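# Place the green block into the blue tray

## Task

Get the green block so that it sits inside the blue tray.

## Robot and tools

Robot: two arms, left_arm and right_arm, each with a two-finger gripper. Their root links sit near (-0.016, +0.251, +0.004) m for left_arm and (+0.033, -0.266, +0.002) m for right_arm, both turned almost exactly like the scene axes. Scene frame: origin at table-top height, halfway between the two nominal bases; +x reaches out over the table, +z is up, and left_arm is on the +y side. Arm names do not match left and right in the images.

Gripper axes: fingers point along the gripper's +z and spread apart along its y. end_effector_position is the spot between the finger pads, roughly 1 cm short of the tips. Results give end_effector_position (metres) and end_effector_quat_wxyz in the scene frame. Printed values may be off by a few cm, more at long reach.

execute_actions(actions, cameras): actions is a list of actions. Each action is a list of 1 to 15 rows, one row per 1/30 s step; a short action repeats its final row to fill 15 steps (0.5 s). Every row has 14 numbers in [-1, 1]: left_arm dx, dy, dz, rx, ry, rz, opening, then right_arm in the same order. dx..rz are offsets, not poses: they are measured from that arm's Hand target as it stood when the action began, along that Hand target's own axes. Every row in one action counts from that same start, but the next action starts from the new Hand target, so repeating an offset keeps moving. Scale: 1.0 equals 0.6 m or 180 degrees; rx, ry, rz form one rotation vector. Opening is absolute: +1 fully open (0.094 m), -1 closed. All six pose numbers at 0 re-sends the current Hand target. A 0 in an opening slot is a real command (half open), so repeat the present opening to leave a gripper alone. cameras: list of names, ["all"], or []; default is all images only when actions is empty. An empty actions list returns the full state and images.

move(target, speed, blend, opening_speed, grip_force, blocking, cameras): target is one 14-number row as above, or a list of up to 15 rows. All rows are offsets from the Hand targets at the start of the move, not from the previous row. The gripper follows a straight path and turns the short way. speed: top speed in m/s, 0.002 to 4.3, default 0.25 (turn rate up to twice that in rad/s); one value or one per row. blend: corner rounding in m for a list, 0 = stop at each row. opening_speed: rate of change of the commanded opening per second on the -1..+1 scale, at least 0.2. grip_force: newtons per finger pad, 10 to 50, one value or one per arm; it persists; lower values close slowly. blocking=false returns after about 0.5 s while the move continues. A whole move is capped at 10 s. Opening changes in later rows happen after the arms come to rest there. The result adds a move: line: done (within 10 mm and 2 degrees), off_target, moving, held or fault, plus limits such as paced (pose clipped) or held (steps withheld). Neither done nor off_target proves contact or its absence.

wait(seconds 0 to 10, cameras): lets time pass with current commands held; ends early if a running move finishes. stop(cameras): brakes the running move. zoom_image(camera, region): region [x0, y0, x1, y1] in pixels of the latest image, at most 504 by 504. Cameras: cam_high, cam_low, cam_over, cam_left_wrist, cam_right_wrist, each 896x504. read_manual(section="licences") only returns licence text. finished_scene(scene=1) ends the scene for good.

Control behaviour: each step the commanded orientation is clipped to within 40 degrees of the measured one. Hand target is the last commanded pose after that clip. Grippers often stop a few cm short because of friction and weight; waiting does not fix it, but a new action (even zeros) tries again, or send the remaining gap as an offset. Very small moves may not start. An arm blocked by something keeps pushing until commanded back past its gripper.

Gripping: grip_measured uses the same -1..+1 scale. Empty, it reads up to about 2.5 mm wide. On a hard part under full squeeze it reads up to about 3 mm narrower than the part. Force rises about 1 N per 0.001 below the touching reading, then jumps to the force limit around 20 N. To release, command an opening well above grip_measured.

Avoid: letting the block or anything fall off the table or be left off it; dropping or releasing moving parts; fast impacts and hard pushes (faster moves hit harder, targets further past contact press harder); any contact between the two arms or grippers, including one gripper closing on the other's fingers (the clearance check does not guard grippers or wrist cameras); paths passing near an arm's own base, which can flip its shoulder; holding loads or stretched poses too long, since motors heat (MOTOR HOT at 85 °C, a fault at 100 °C drops that arm for 30 to 60 s). Joint torques include the arm's own weight and offsets; joints 3 and 4 wrap at ±28 N m.

Each tool is called after "Emit:" as a command line: name --argument value for each argument, lists and objects as JSON in quotes; but a table of rows of numbers goes row by row, as --pt "numbers of a row", without its own name.

## Session

Emit:
execute_actions --actions '[]'

Scene clock: 0.00 s.
left_arm: end_effector_position=(+0.3840, -0.1705, +0.1427) grip_measured=+1.000 end_effector_quat_wxyz=(+0.385, -0.179, +0.905, -0.023) | right_arm: end_effector_position=(+0.1974, -0.4290, +0.1400) grip_measured=+1.000 end_effector_quat_wxyz=(+0.129, +0.311, +0.941, -0.038)
Joint positions: left_arm=[-1.015 1.72 1.273 -0.722 -0.704 -1.248 0.094] | right_arm=[-0.844 0.744 0.588 -1.15 -0.057 -0.174 0.094]
Joint velocities: within noise
Joint torques (N m): no reading
Heat: left arm: hottest waist 34 °C; right arm: hottest elbow 32 °C.
Hand target: left_arm +0.3882, -0.1771, +0.1515; +0.389, -0.183, +0.902, -0.033 | right_arm +0.2024, -0.4343, +0.1505; +0.140, +0.311, +0.939, -0.044
Tool commands: left_gripper/opening=+1.0 right_gripper/opening=+1.0

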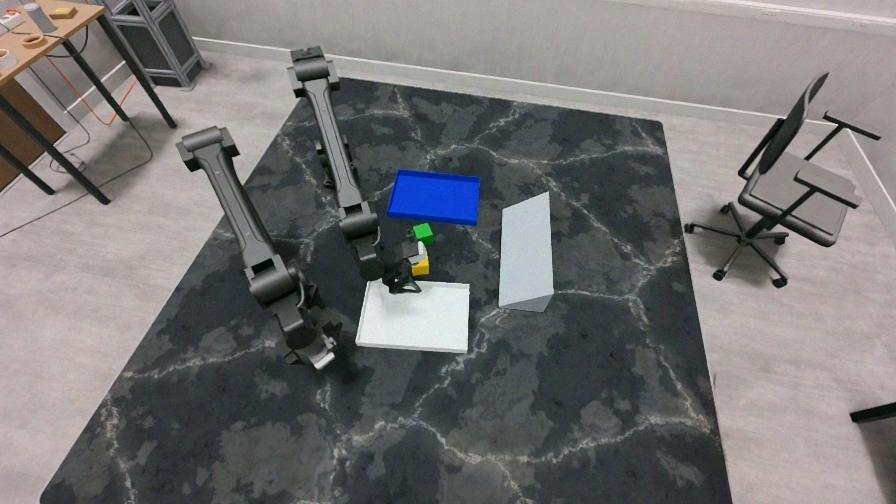

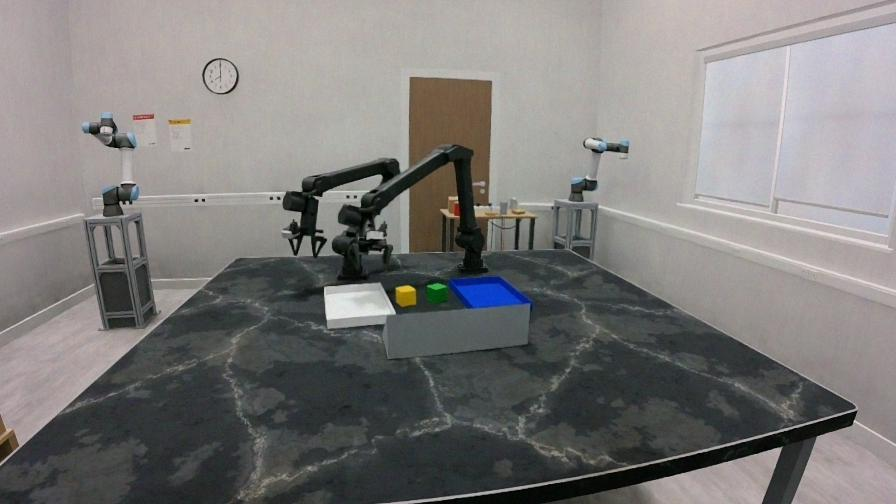

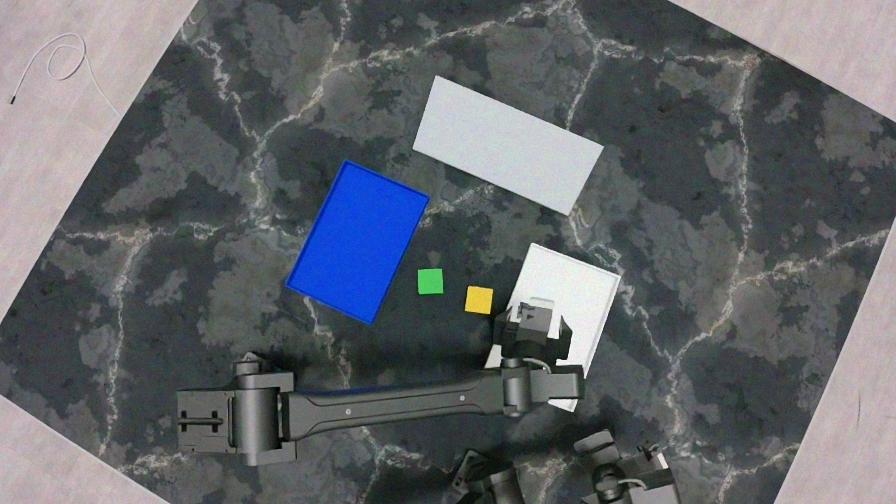

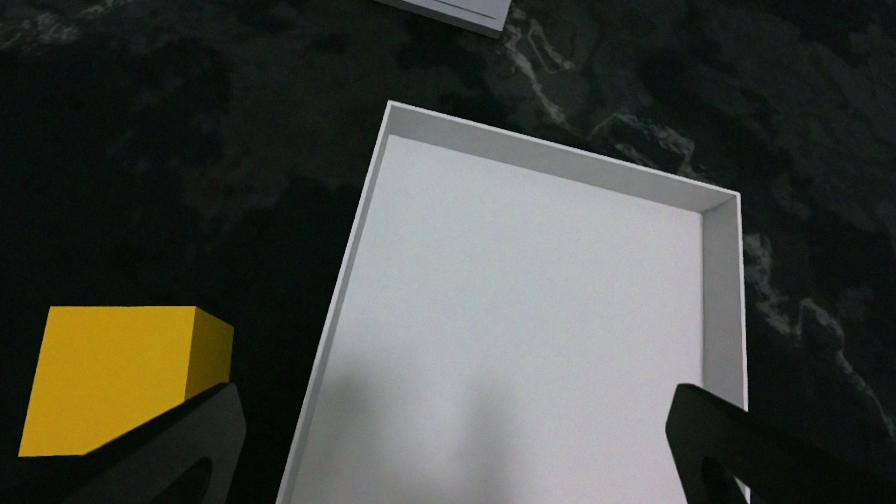

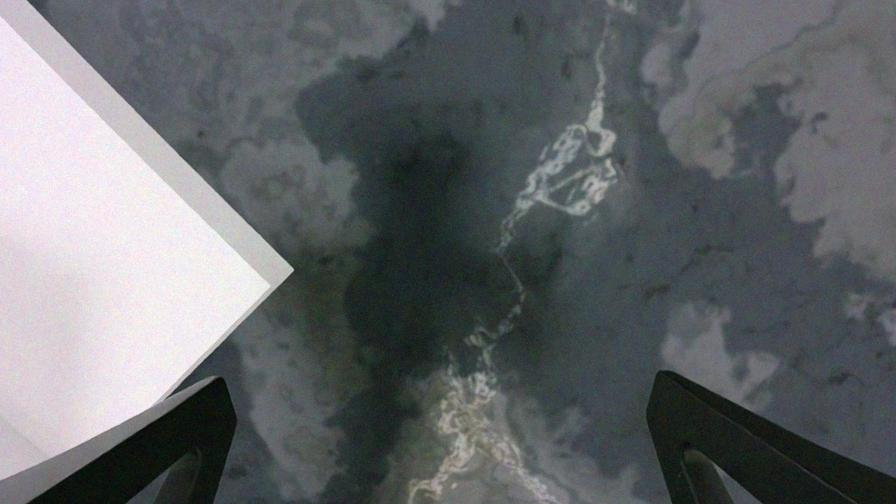

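Emit:
move --target '[-0.134,0.304,-0.1235,-0.0743,0.245,-0.0057,1,0,0,0,0,0,0,1]' --speed 0.35 --cameras '["cam_over","cam_left_wrist"]'

Scene clock: 44.93 s.
left_arm: end_effector_position=(+0.3212, +0.0214, +0.2033) grip_measured=+1.000 end_effector_quat_wxyz=(-0.013, -0.214, +0.977, +0.015) | right_arm: end_effector_position=(+0.1974, -0.4290, +0.1399) grip_measured=+1.000 end_effector_quat_wxyz=(+0.129, +0.311, +0.941, -0.038)
Joint positions: left_arm=[-0.607 1.446 1.269 -1.434 -0.001 -1.029 0.094] | right_arm=[-0.844 0.744 0.588 -1.15 -0.057 -0.174 0.094]
Joint torques (N m): left_arm=[2.84 -12.57 11.73 0.05 0.06 0.11] | right_arm=[-1.49 -1.9 9.44 0.49 -0.08 0]
Heat: left arm: hottest waist 34 °C; right arm: hottest elbow 36 °C.
Hand target: left_arm +0.3304, +0.0152, +0.2217; -0.001, -0.208, +0.978, +0.000 | right_arm +0.2023, -0.4343, +0.1504; +0.140, +0.311, +0.939, -0.044
Off the commanded pose: left_arm 0.022 m, 2 deg | right_arm 0.013 m, 1 deg.
move: off_target (left_arm, right_arm)
Images, in order (width x height): cam_over 896x504, cam_left_wrist 896x504.

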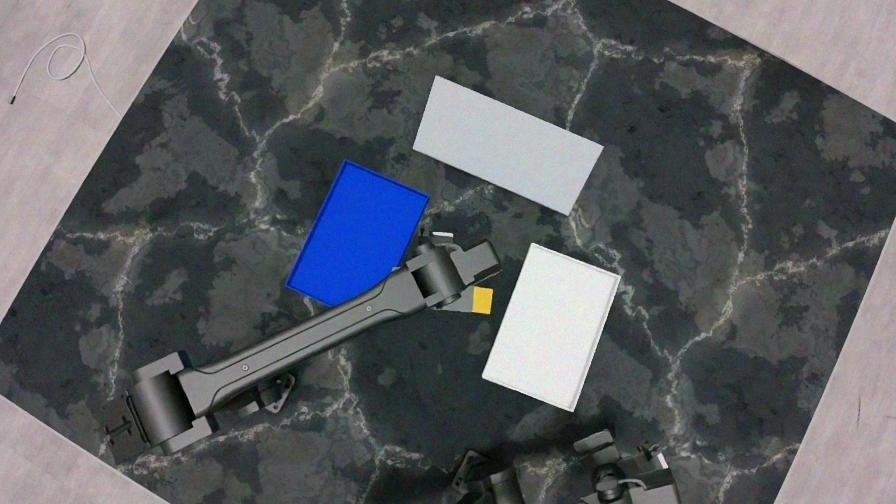

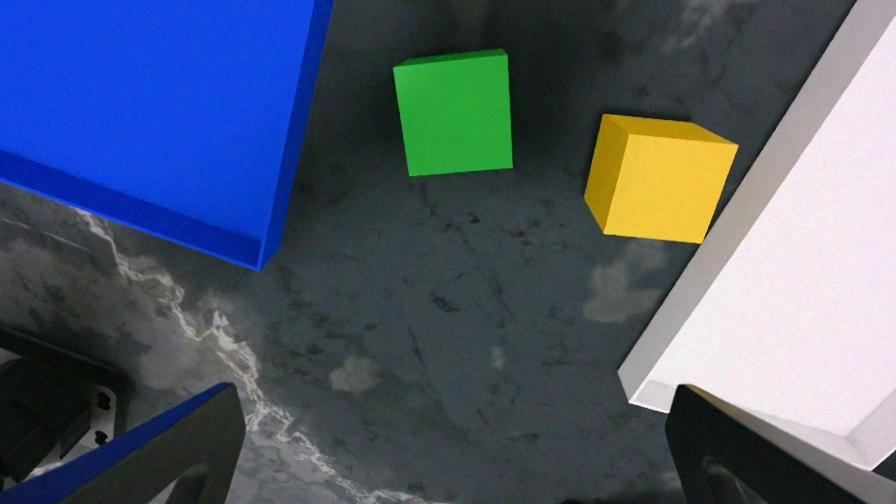

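Emit:
move --target '[-0.068,-0.0067,0.19,0,0,-0.0306,0.6,0,0,0,0,0,0,1]' --speed 0.3 --cameras '["cam_over","cam_left_wrist"]'

Scene clock: 79.40 s.
left_arm: end_effector_position=(+0.3619, +0.0307, +0.1036) grip_measured=+0.603 end_effector_quat_wxyz=(-0.009, -0.248, +0.969, +0.009) | right_arm: end_effector_position=(+0.1974, -0.4290, +0.1399) grip_measured=+1.000 end_effector_quat_wxyz=(+0.129, +0.311, +0.941, -0.038)
Joint positions: left_arm=[-0.536 1.59 1.159 -1.165 0 -1.028 0.075] | right_arm=[-0.844 0.744 0.588 -1.15 -0.057 -0.174 0.094]
Joint torques (N m): left_arm=[2.96 -14.04 8.32 1.06 0.06 -0.13] | right_arm=[-1.49 -1.9 9.42 0.5 -0.09 0]
Heat: left arm: hottest elbow 36 °C; right arm: hottest elbow 38 °C.
Hand target: left_arm +0.3691, +0.0280, +0.1076; -0.001, -0.255, +0.967, +0.000 | right_arm +0.2023, -0.4343, +0.1504; +0.140, +0.311, +0.939, -0.044
Off the commanded pose: left_arm 0.009 m, 2 deg | right_arm 0.013 m, 1 deg.
move: off_target (right_arm)
Images, in order (width x height): cam_over 896x504, cam_left_wrist 896x504.

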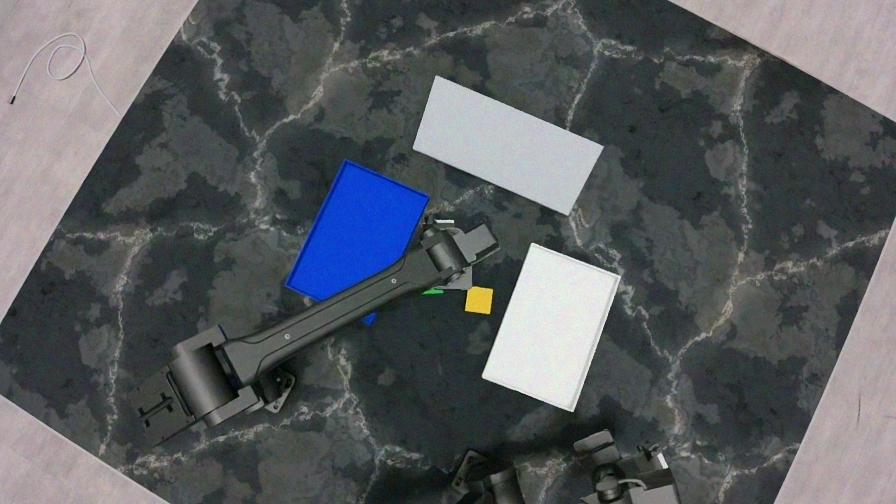

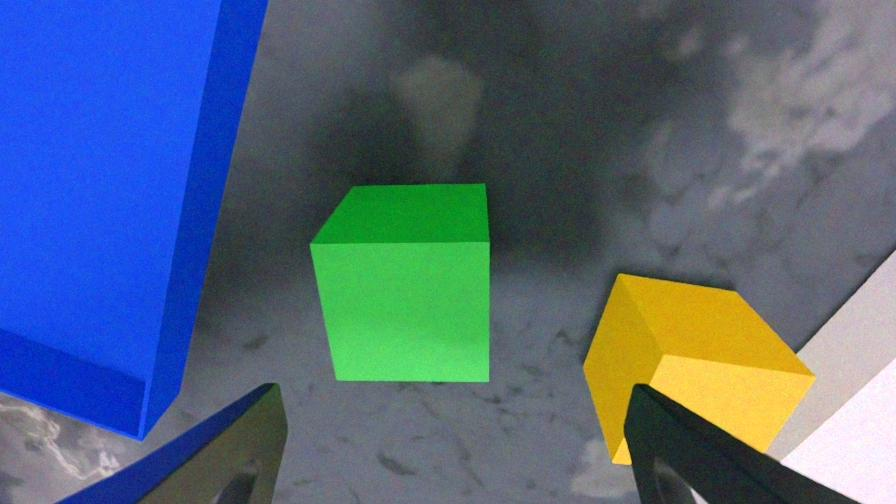

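Emit:
move --pt "0.0 0.0215 0.03 0 0 0 0.6 0 0 0 0 0 0 1" --pt "0.0 0.0215 0.123 0 0 0 0.6 0 0 0 0 0 0 1" --speed 0.2 --blend '[0.01,0]' --cameras '["cam_left_wrist"]'

Emit:
move --target '[0,0,0,0,0,0,0.0,0,0,0,0,0,0,1]' --opening_speed 0.8 --grip_force 30 --cameras '["cam_left_wrist"]'

Scene clock: 91.33 s.
left_arm: end_effector_position=(+0.3575, +0.0382, +0.0357) grip_measured=+0.603 end_effector_quat_wxyz=(-0.003, -0.253, +0.967, +0.004) | right_arm: end_effector_position=(+0.1974, -0.4290, +0.1399) grip_measured=+1.000 end_effector_quat_wxyz=(+0.129, +0.311, +0.941, -0.038)
Joint positions: left_arm=[-0.527 1.656 1.036 -0.961 0 -1.028 0.075] | right_arm=[-0.844 0.744 0.588 -1.15 -0.057 -0.174 0.094]
Joint torques (N m): left_arm=[3.37 -13.16 7.05 1.06 0.04 0.02] | right_arm=[-1.44 -1.96 9.44 0.51 -0.08 0]
Heat: left arm: hottest elbow 37 °C; right arm: hottest elbow 38 °C.
Hand target: left_arm +0.3627, +0.0393, +0.0338; -0.001, -0.255, +0.967, +0.000 | right_arm +0.2023, -0.4343, +0.1504; +0.140, +0.311, +0.939, -0.044
Off the commanded pose: left_arm 0.006 m, 1 deg | right_arm 0.013 m, 1 deg.
move: off_target (right_arm)
Images, in order (width x height): cam_left_wrist 896x504.

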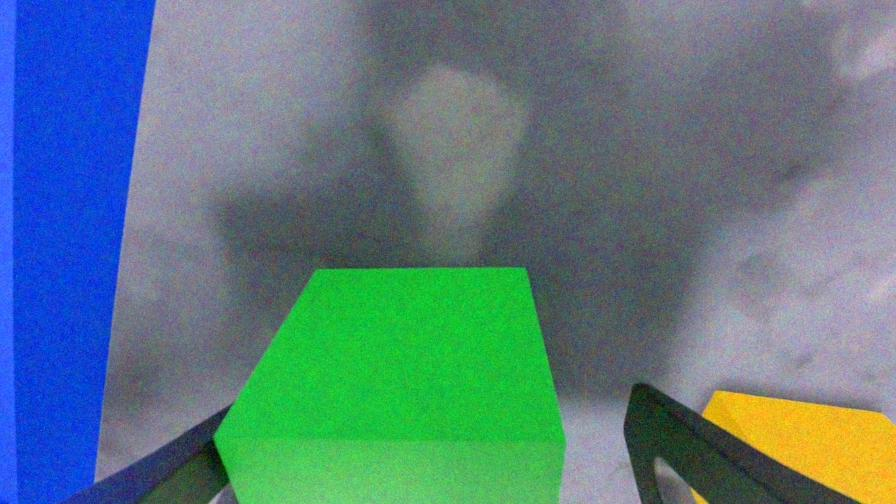

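Scene clock: 93.10 s.
left_arm: end_effector_position=(+0.3576, +0.0383, +0.0357) grip_measured=+0.080 end_effector_quat_wxyz=(-0.003, -0.253, +0.967, +0.004) | right_arm: end_effector_position=(+0.1974, -0.4290, +0.1399) grip_measured=+1.000 end_effector_quat_wxyz=(+0.129, +0.311, +0.941, -0.038)
Joint positions: left_arm=[-0.526 1.656 1.036 -0.961 0 -1.028 0.051] | right_arm=[-0.844 0.744 0.588 -1.15 -0.057 -0.174 0.094]
Joint torques (N m): left_arm=[3.31 -13.1 7.06 1.1 0.04 0.02] | right_arm=[-1.44 -1.9 9.42 0.51 -0.09 0]
Heat: left arm: hottest elbow 36 °C; right arm: hottest elbow 38 °C.
Hand target: left_arm +0.3627, +0.0393, +0.0338; -0.001, -0.255, +0.967, +0.000 | right_arm +0.2023, -0.4343, +0.1504; +0.140, +0.311, +0.939, -0.044
Off the commanded pose: left_arm 0.006 m, 1 deg | right_arm 0.013 m, 1 deg.
grip_force (N): 30, 30
move: off_target (right_arm)
Images, in order (width x height): cam_left_wrist 896x504.

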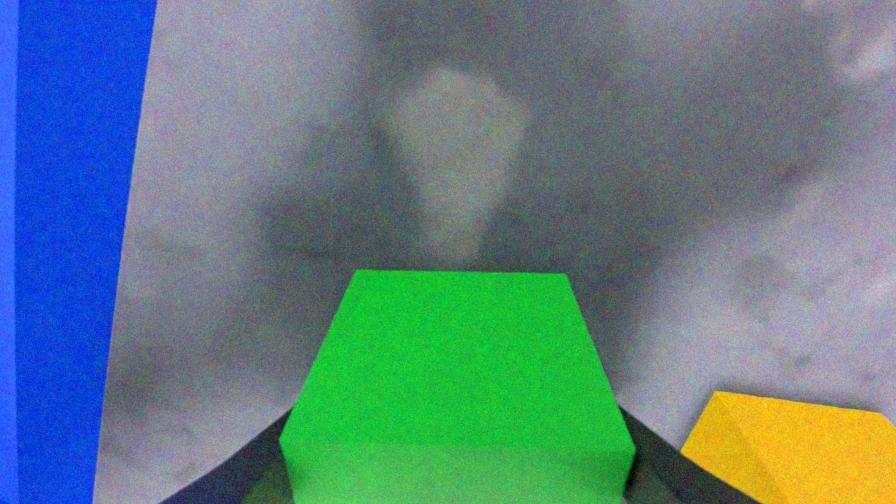

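Emit:
move --pt "0 0 -0.17 0 0 0 0.0 0 0 0 0 0 0 1" --pt "-0.147 0.222 -0.17 0 0 0 0.0 0 0 0 0 0 0 1" --pt "-0.147 0.222 -0.08 0 0 0 0.0 0 0 0 0 0 0 1" --speed '[0.2,0.25,0.15]' --blend '[0.03,0.02,0]' --cameras '["cam_over","cam_low","cam_left_wrist"]'

Scene clock: 108.07 s.
left_arm: end_effector_position=(+0.3693, +0.1990, +0.0819) grip_measured=+0.079 end_effector_quat_wxyz=(-0.006, -0.261, +0.965, +0.003) | right_arm: end_effector_position=(+0.1974, -0.4290, +0.1399) grip_measured=+1.000 end_effector_quat_wxyz=(+0.129, +0.311, +0.941, -0.038)
Joint positions: left_arm=[-0.144 1.491 0.979 -1.072 -0.002 -0.661 0.051] | right_arm=[-0.844 0.744 0.588 -1.15 -0.057 -0.174 0.094]
Joint torques (N m): left_arm=[2.78 -11.28 7.58 1.11 0.08 0.09] | right_arm=[-1.49 -1.9 9.43 0.51 -0.08 0]
Heat: left arm: hottest elbow 36 °C; right arm: hottest elbow 38 °C.
Hand target: left_arm +0.3738, +0.1986, +0.0816; -0.001, -0.255, +0.967, +0.000 | right_arm +0.2023, -0.4343, +0.1504; +0.140, +0.311, +0.939, -0.044
Off the commanded pose: left_arm 0.005 m, 1 deg | right_arm 0.013 m, 1 deg.
grip_force (N): 30, 30
move: off_target (right_arm)
Images, in order (width x height): cam_low 896x504, cam_over 896x504, cam_left_wrist 896x504.

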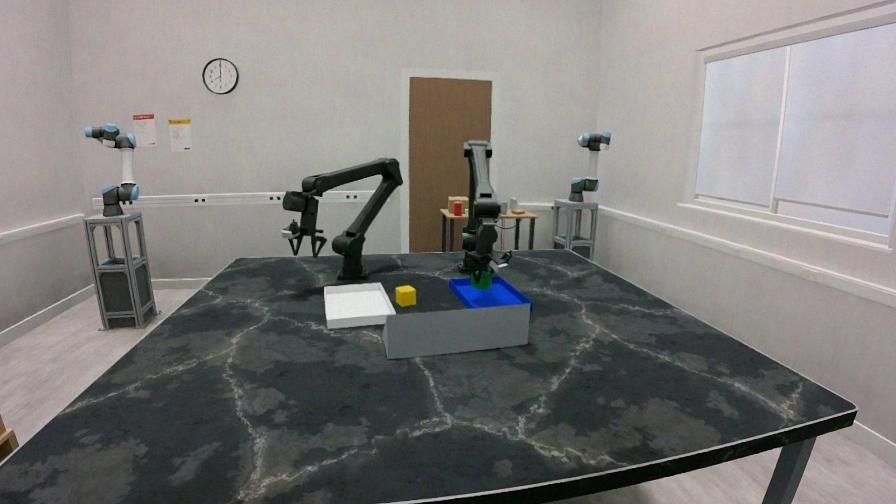

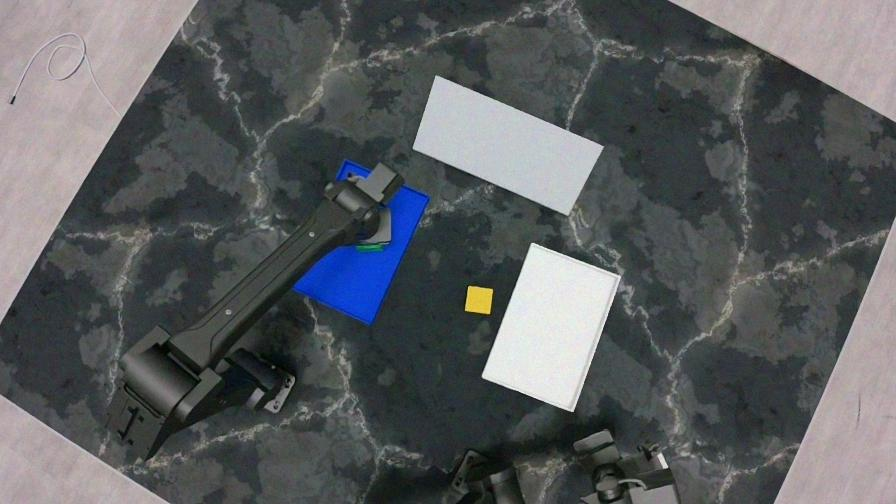

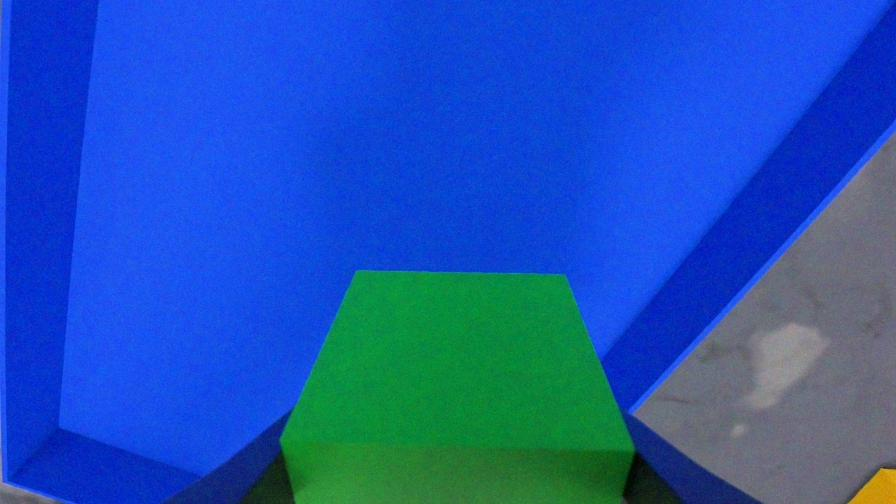

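Emit:
move --pt "-0.04 0.018 0.03 0 0 0 0.0 0 0 0 0 0 0 1" --pt "-0.04 0.018 0.065 0 0 0 0.0 0 0 0 0 0 0 1" --speed '[0.15,0.06]' --blend '[0.008,0]' --cameras '["cam_left_wrist"]'

Scene clock: 118.30 s.
left_arm: end_effector_position=(+0.3866, +0.2193, +0.0461) grip_measured=+0.079 end_effector_quat_wxyz=(-0.002, -0.260, +0.966, +0.001) | right_arm: end_effector_position=(+0.1974, -0.4290, +0.1399) grip_measured=+1.000 end_effector_quat_wxyz=(+0.129, +0.311, +0.941, -0.038)
Joint positions: left_arm=[-0.088 1.577 0.968 -0.967 -0.001 -0.604 0.051] | right_arm=[-0.844 0.744 0.588 -1.15 -0.057 -0.174 0.094]
Joint torques (N m): left_arm=[2.96 -11.81 6.97 0.98 0.06 0.11] | right_arm=[-1.49 -1.9 9.43 0.5 -0.08 0]
Heat: left arm: hottest elbow 36 °C; right arm: hottest elbow 38 °C.
Hand target: left_arm +0.3894, +0.2199, +0.0427; -0.001, -0.255, +0.967, +0.000 | right_arm +0.2023, -0.4343, +0.1504; +0.140, +0.311, +0.939, -0.044
Off the commanded pose: left_arm 0.004 m, 1 deg | right_arm 0.013 m, 1 deg.
grip_force (N): 30, 30
move: off_target (right_arm)
Images, in order (width x height): cam_left_wrist 896x504.

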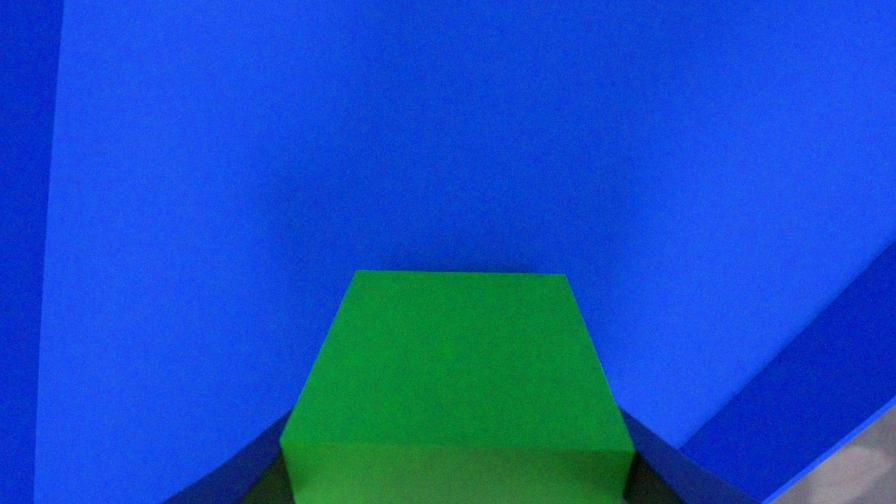

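Emit:
move --target '[0,0,0.012,0,0,0,0.0,0,0,0,0,0,0,1]' --speed 0.03

Scene clock: 122.13 s.
left_arm: end_effector_position=(+0.3868, +0.2192, +0.0390) grip_measured=+0.079 end_effector_quat_wxyz=(-0.002, -0.260, +0.966, +0.001) | right_arm: end_effector_position=(+0.1974, -0.4290, +0.1399) grip_measured=+1.000 end_effector_quat_wxyz=(+0.129, +0.311, +0.941, -0.038)
Joint positions: left_arm=[-0.088 1.588 0.96 -0.947 -0.001 -0.604 0.051] | right_arm=[-0.844 0.744 0.588 -1.15 -0.057 -0.174 0.094]
Joint velocities: left_arm=[-0.005 -0.015 0.012 0.007 0.022 -0.154 -0.001] | right_arm=[within noise]
Joint torques (N m): left_arm=[2.9 -11.81 6.89 1.03 0.05 0.11] | right_arm=[-1.44 -1.9 9.42 0.5 -0.08 0]
Heat: left arm: hottest elbow 36 °C; right arm: hottest elbow 38 °C.
Hand target: left_arm +0.3893, +0.2199, +0.0354; -0.001, -0.255, +0.967, +0.000 | right_arm +0.2023, -0.4343, +0.1504; +0.140, +0.311, +0.939, -0.044
Off the commanded pose: left_arm 0.004 m, 1 deg | right_arm 0.013 m, 1 deg.
grip_force (N): 30, 30
move: off_target (right_arm)

Emit:
move --pt "0 0 0.006 0 0 0 0.0 0 0 0 0 0 0 1" --speed 0.03

Emit:
move --pt "0 0 0 0 0 0 0.4 0 0 0 0 0 0 1" --pt "0 0 -0.2 0 0 0 0.4 0 0 0 0 0 0 1" --opening_speed 0.7 --speed 0.15 --cameras '["cam_left_wrist","cam_over"]'

Scene clock: 129.03 s.
left_arm: end_effector_position=(+0.3878, +0.2192, +0.0377) grip_measured=+0.079 end_effector_quat_wxyz=(+0.000, -0.260, +0.966, +0.001) | right_arm: end_effector_position=(+0.1974, -0.4290, +0.1399) grip_measured=+1.000 end_effector_quat_wxyz=(+0.129, +0.311, +0.941, -0.038)
Joint positions: left_arm=[-0.088 1.591 0.959 -0.939 -0.001 -0.604 0.051] | right_arm=[-0.844 0.744 0.588 -1.15 -0.057 -0.174 0.094]
Joint torques (N m): left_arm=[2.9 -11.46 6.65 1.22 0.06 0.11] | right_arm=[-1.49 -1.96 9.44 0.49 -0.08 0]
Heat: left arm: hottest elbow 36 °C; right arm: hottest elbow 39 °C.
Hand target: left_arm +0.3893, +0.2199, +0.0318; -0.001, -0.255, +0.967, +0.000 | right_arm +0.2023, -0.4343, +0.1504; +0.140, +0.311, +0.939, -0.044
Off the commanded pose: left_arm 0.006 m, 1 deg | right_arm 0.013 m, 1 deg.
grip_force (N): 30, 30
move: off_target (right_arm)

Scene clock: 131.43 s.
left_arm: end_effector_position=(+0.3765, +0.2200, +0.1357) grip_measured=+0.397 end_effector_quat_wxyz=(-0.017, -0.260, +0.965, +0.006) | right_arm: end_effector_position=(+0.1974, -0.4290, +0.1399) grip_measured=+1.000 end_effector_quat_wxyz=(+0.129, +0.311, +0.941, -0.038)
Joint positions: left_arm=[-0.088 1.455 1.095 -1.247 -0.001 -0.604 0.066] | right_arm=[-0.844 0.744 0.588 -1.15 -0.057 -0.174 0.094]
Joint torques (N m): left_arm=[2.84 -12.22 11.02 0.12 0.04 0.11] | right_arm=[-1.44 -1.96 9.43 0.5 -0.08 0]
Heat: left arm: hottest elbow 36 °C; right arm: hottest elbow 39 °C.
Hand target: left_arm +0.3895, +0.2199, +0.1518; -0.001, -0.255, +0.967, +0.000 | right_arm +0.2023, -0.4343, +0.1504; +0.140, +0.311, +0.939, -0.044
Off the commanded pose: left_arm 0.021 m, 2 deg | right_arm 0.013 m, 1 deg.
grip_force (N): 30, 30
move: off_target (left_arm, right_arm)
Images, in order (width x height): cam_over 896x504, cam_left_wrist 896x504.

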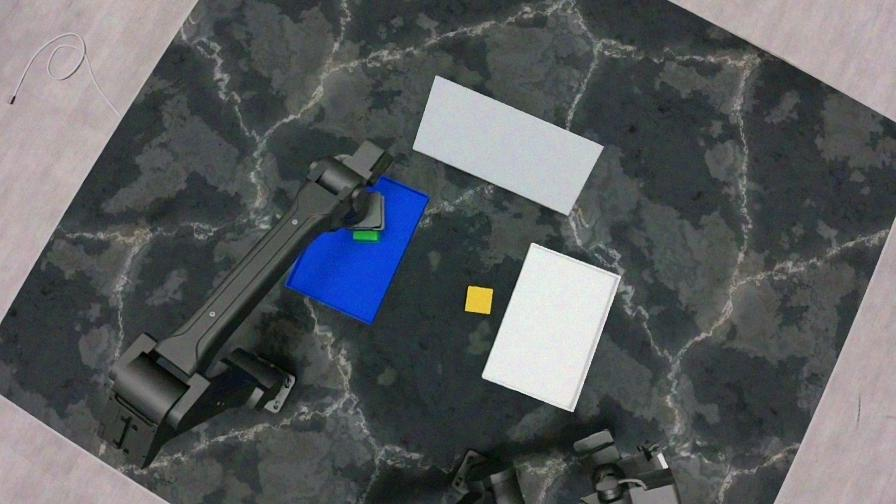

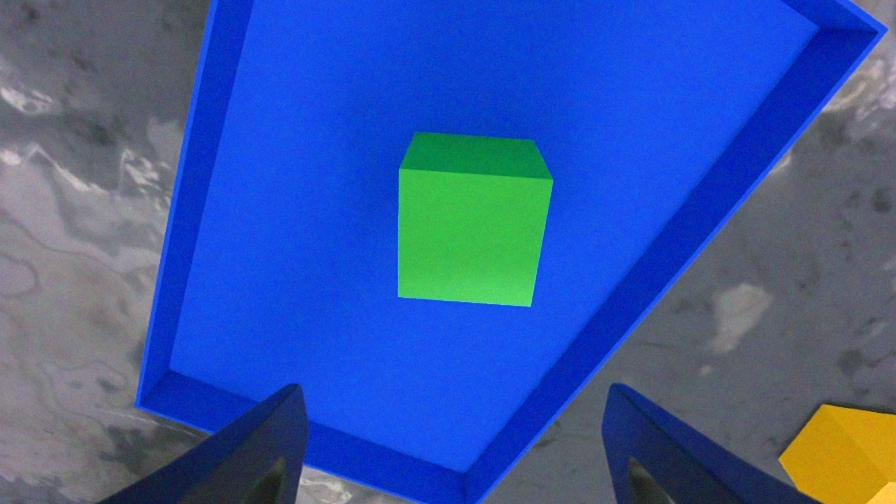

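Emit:
finished_scene

The scene is finished: the task was done.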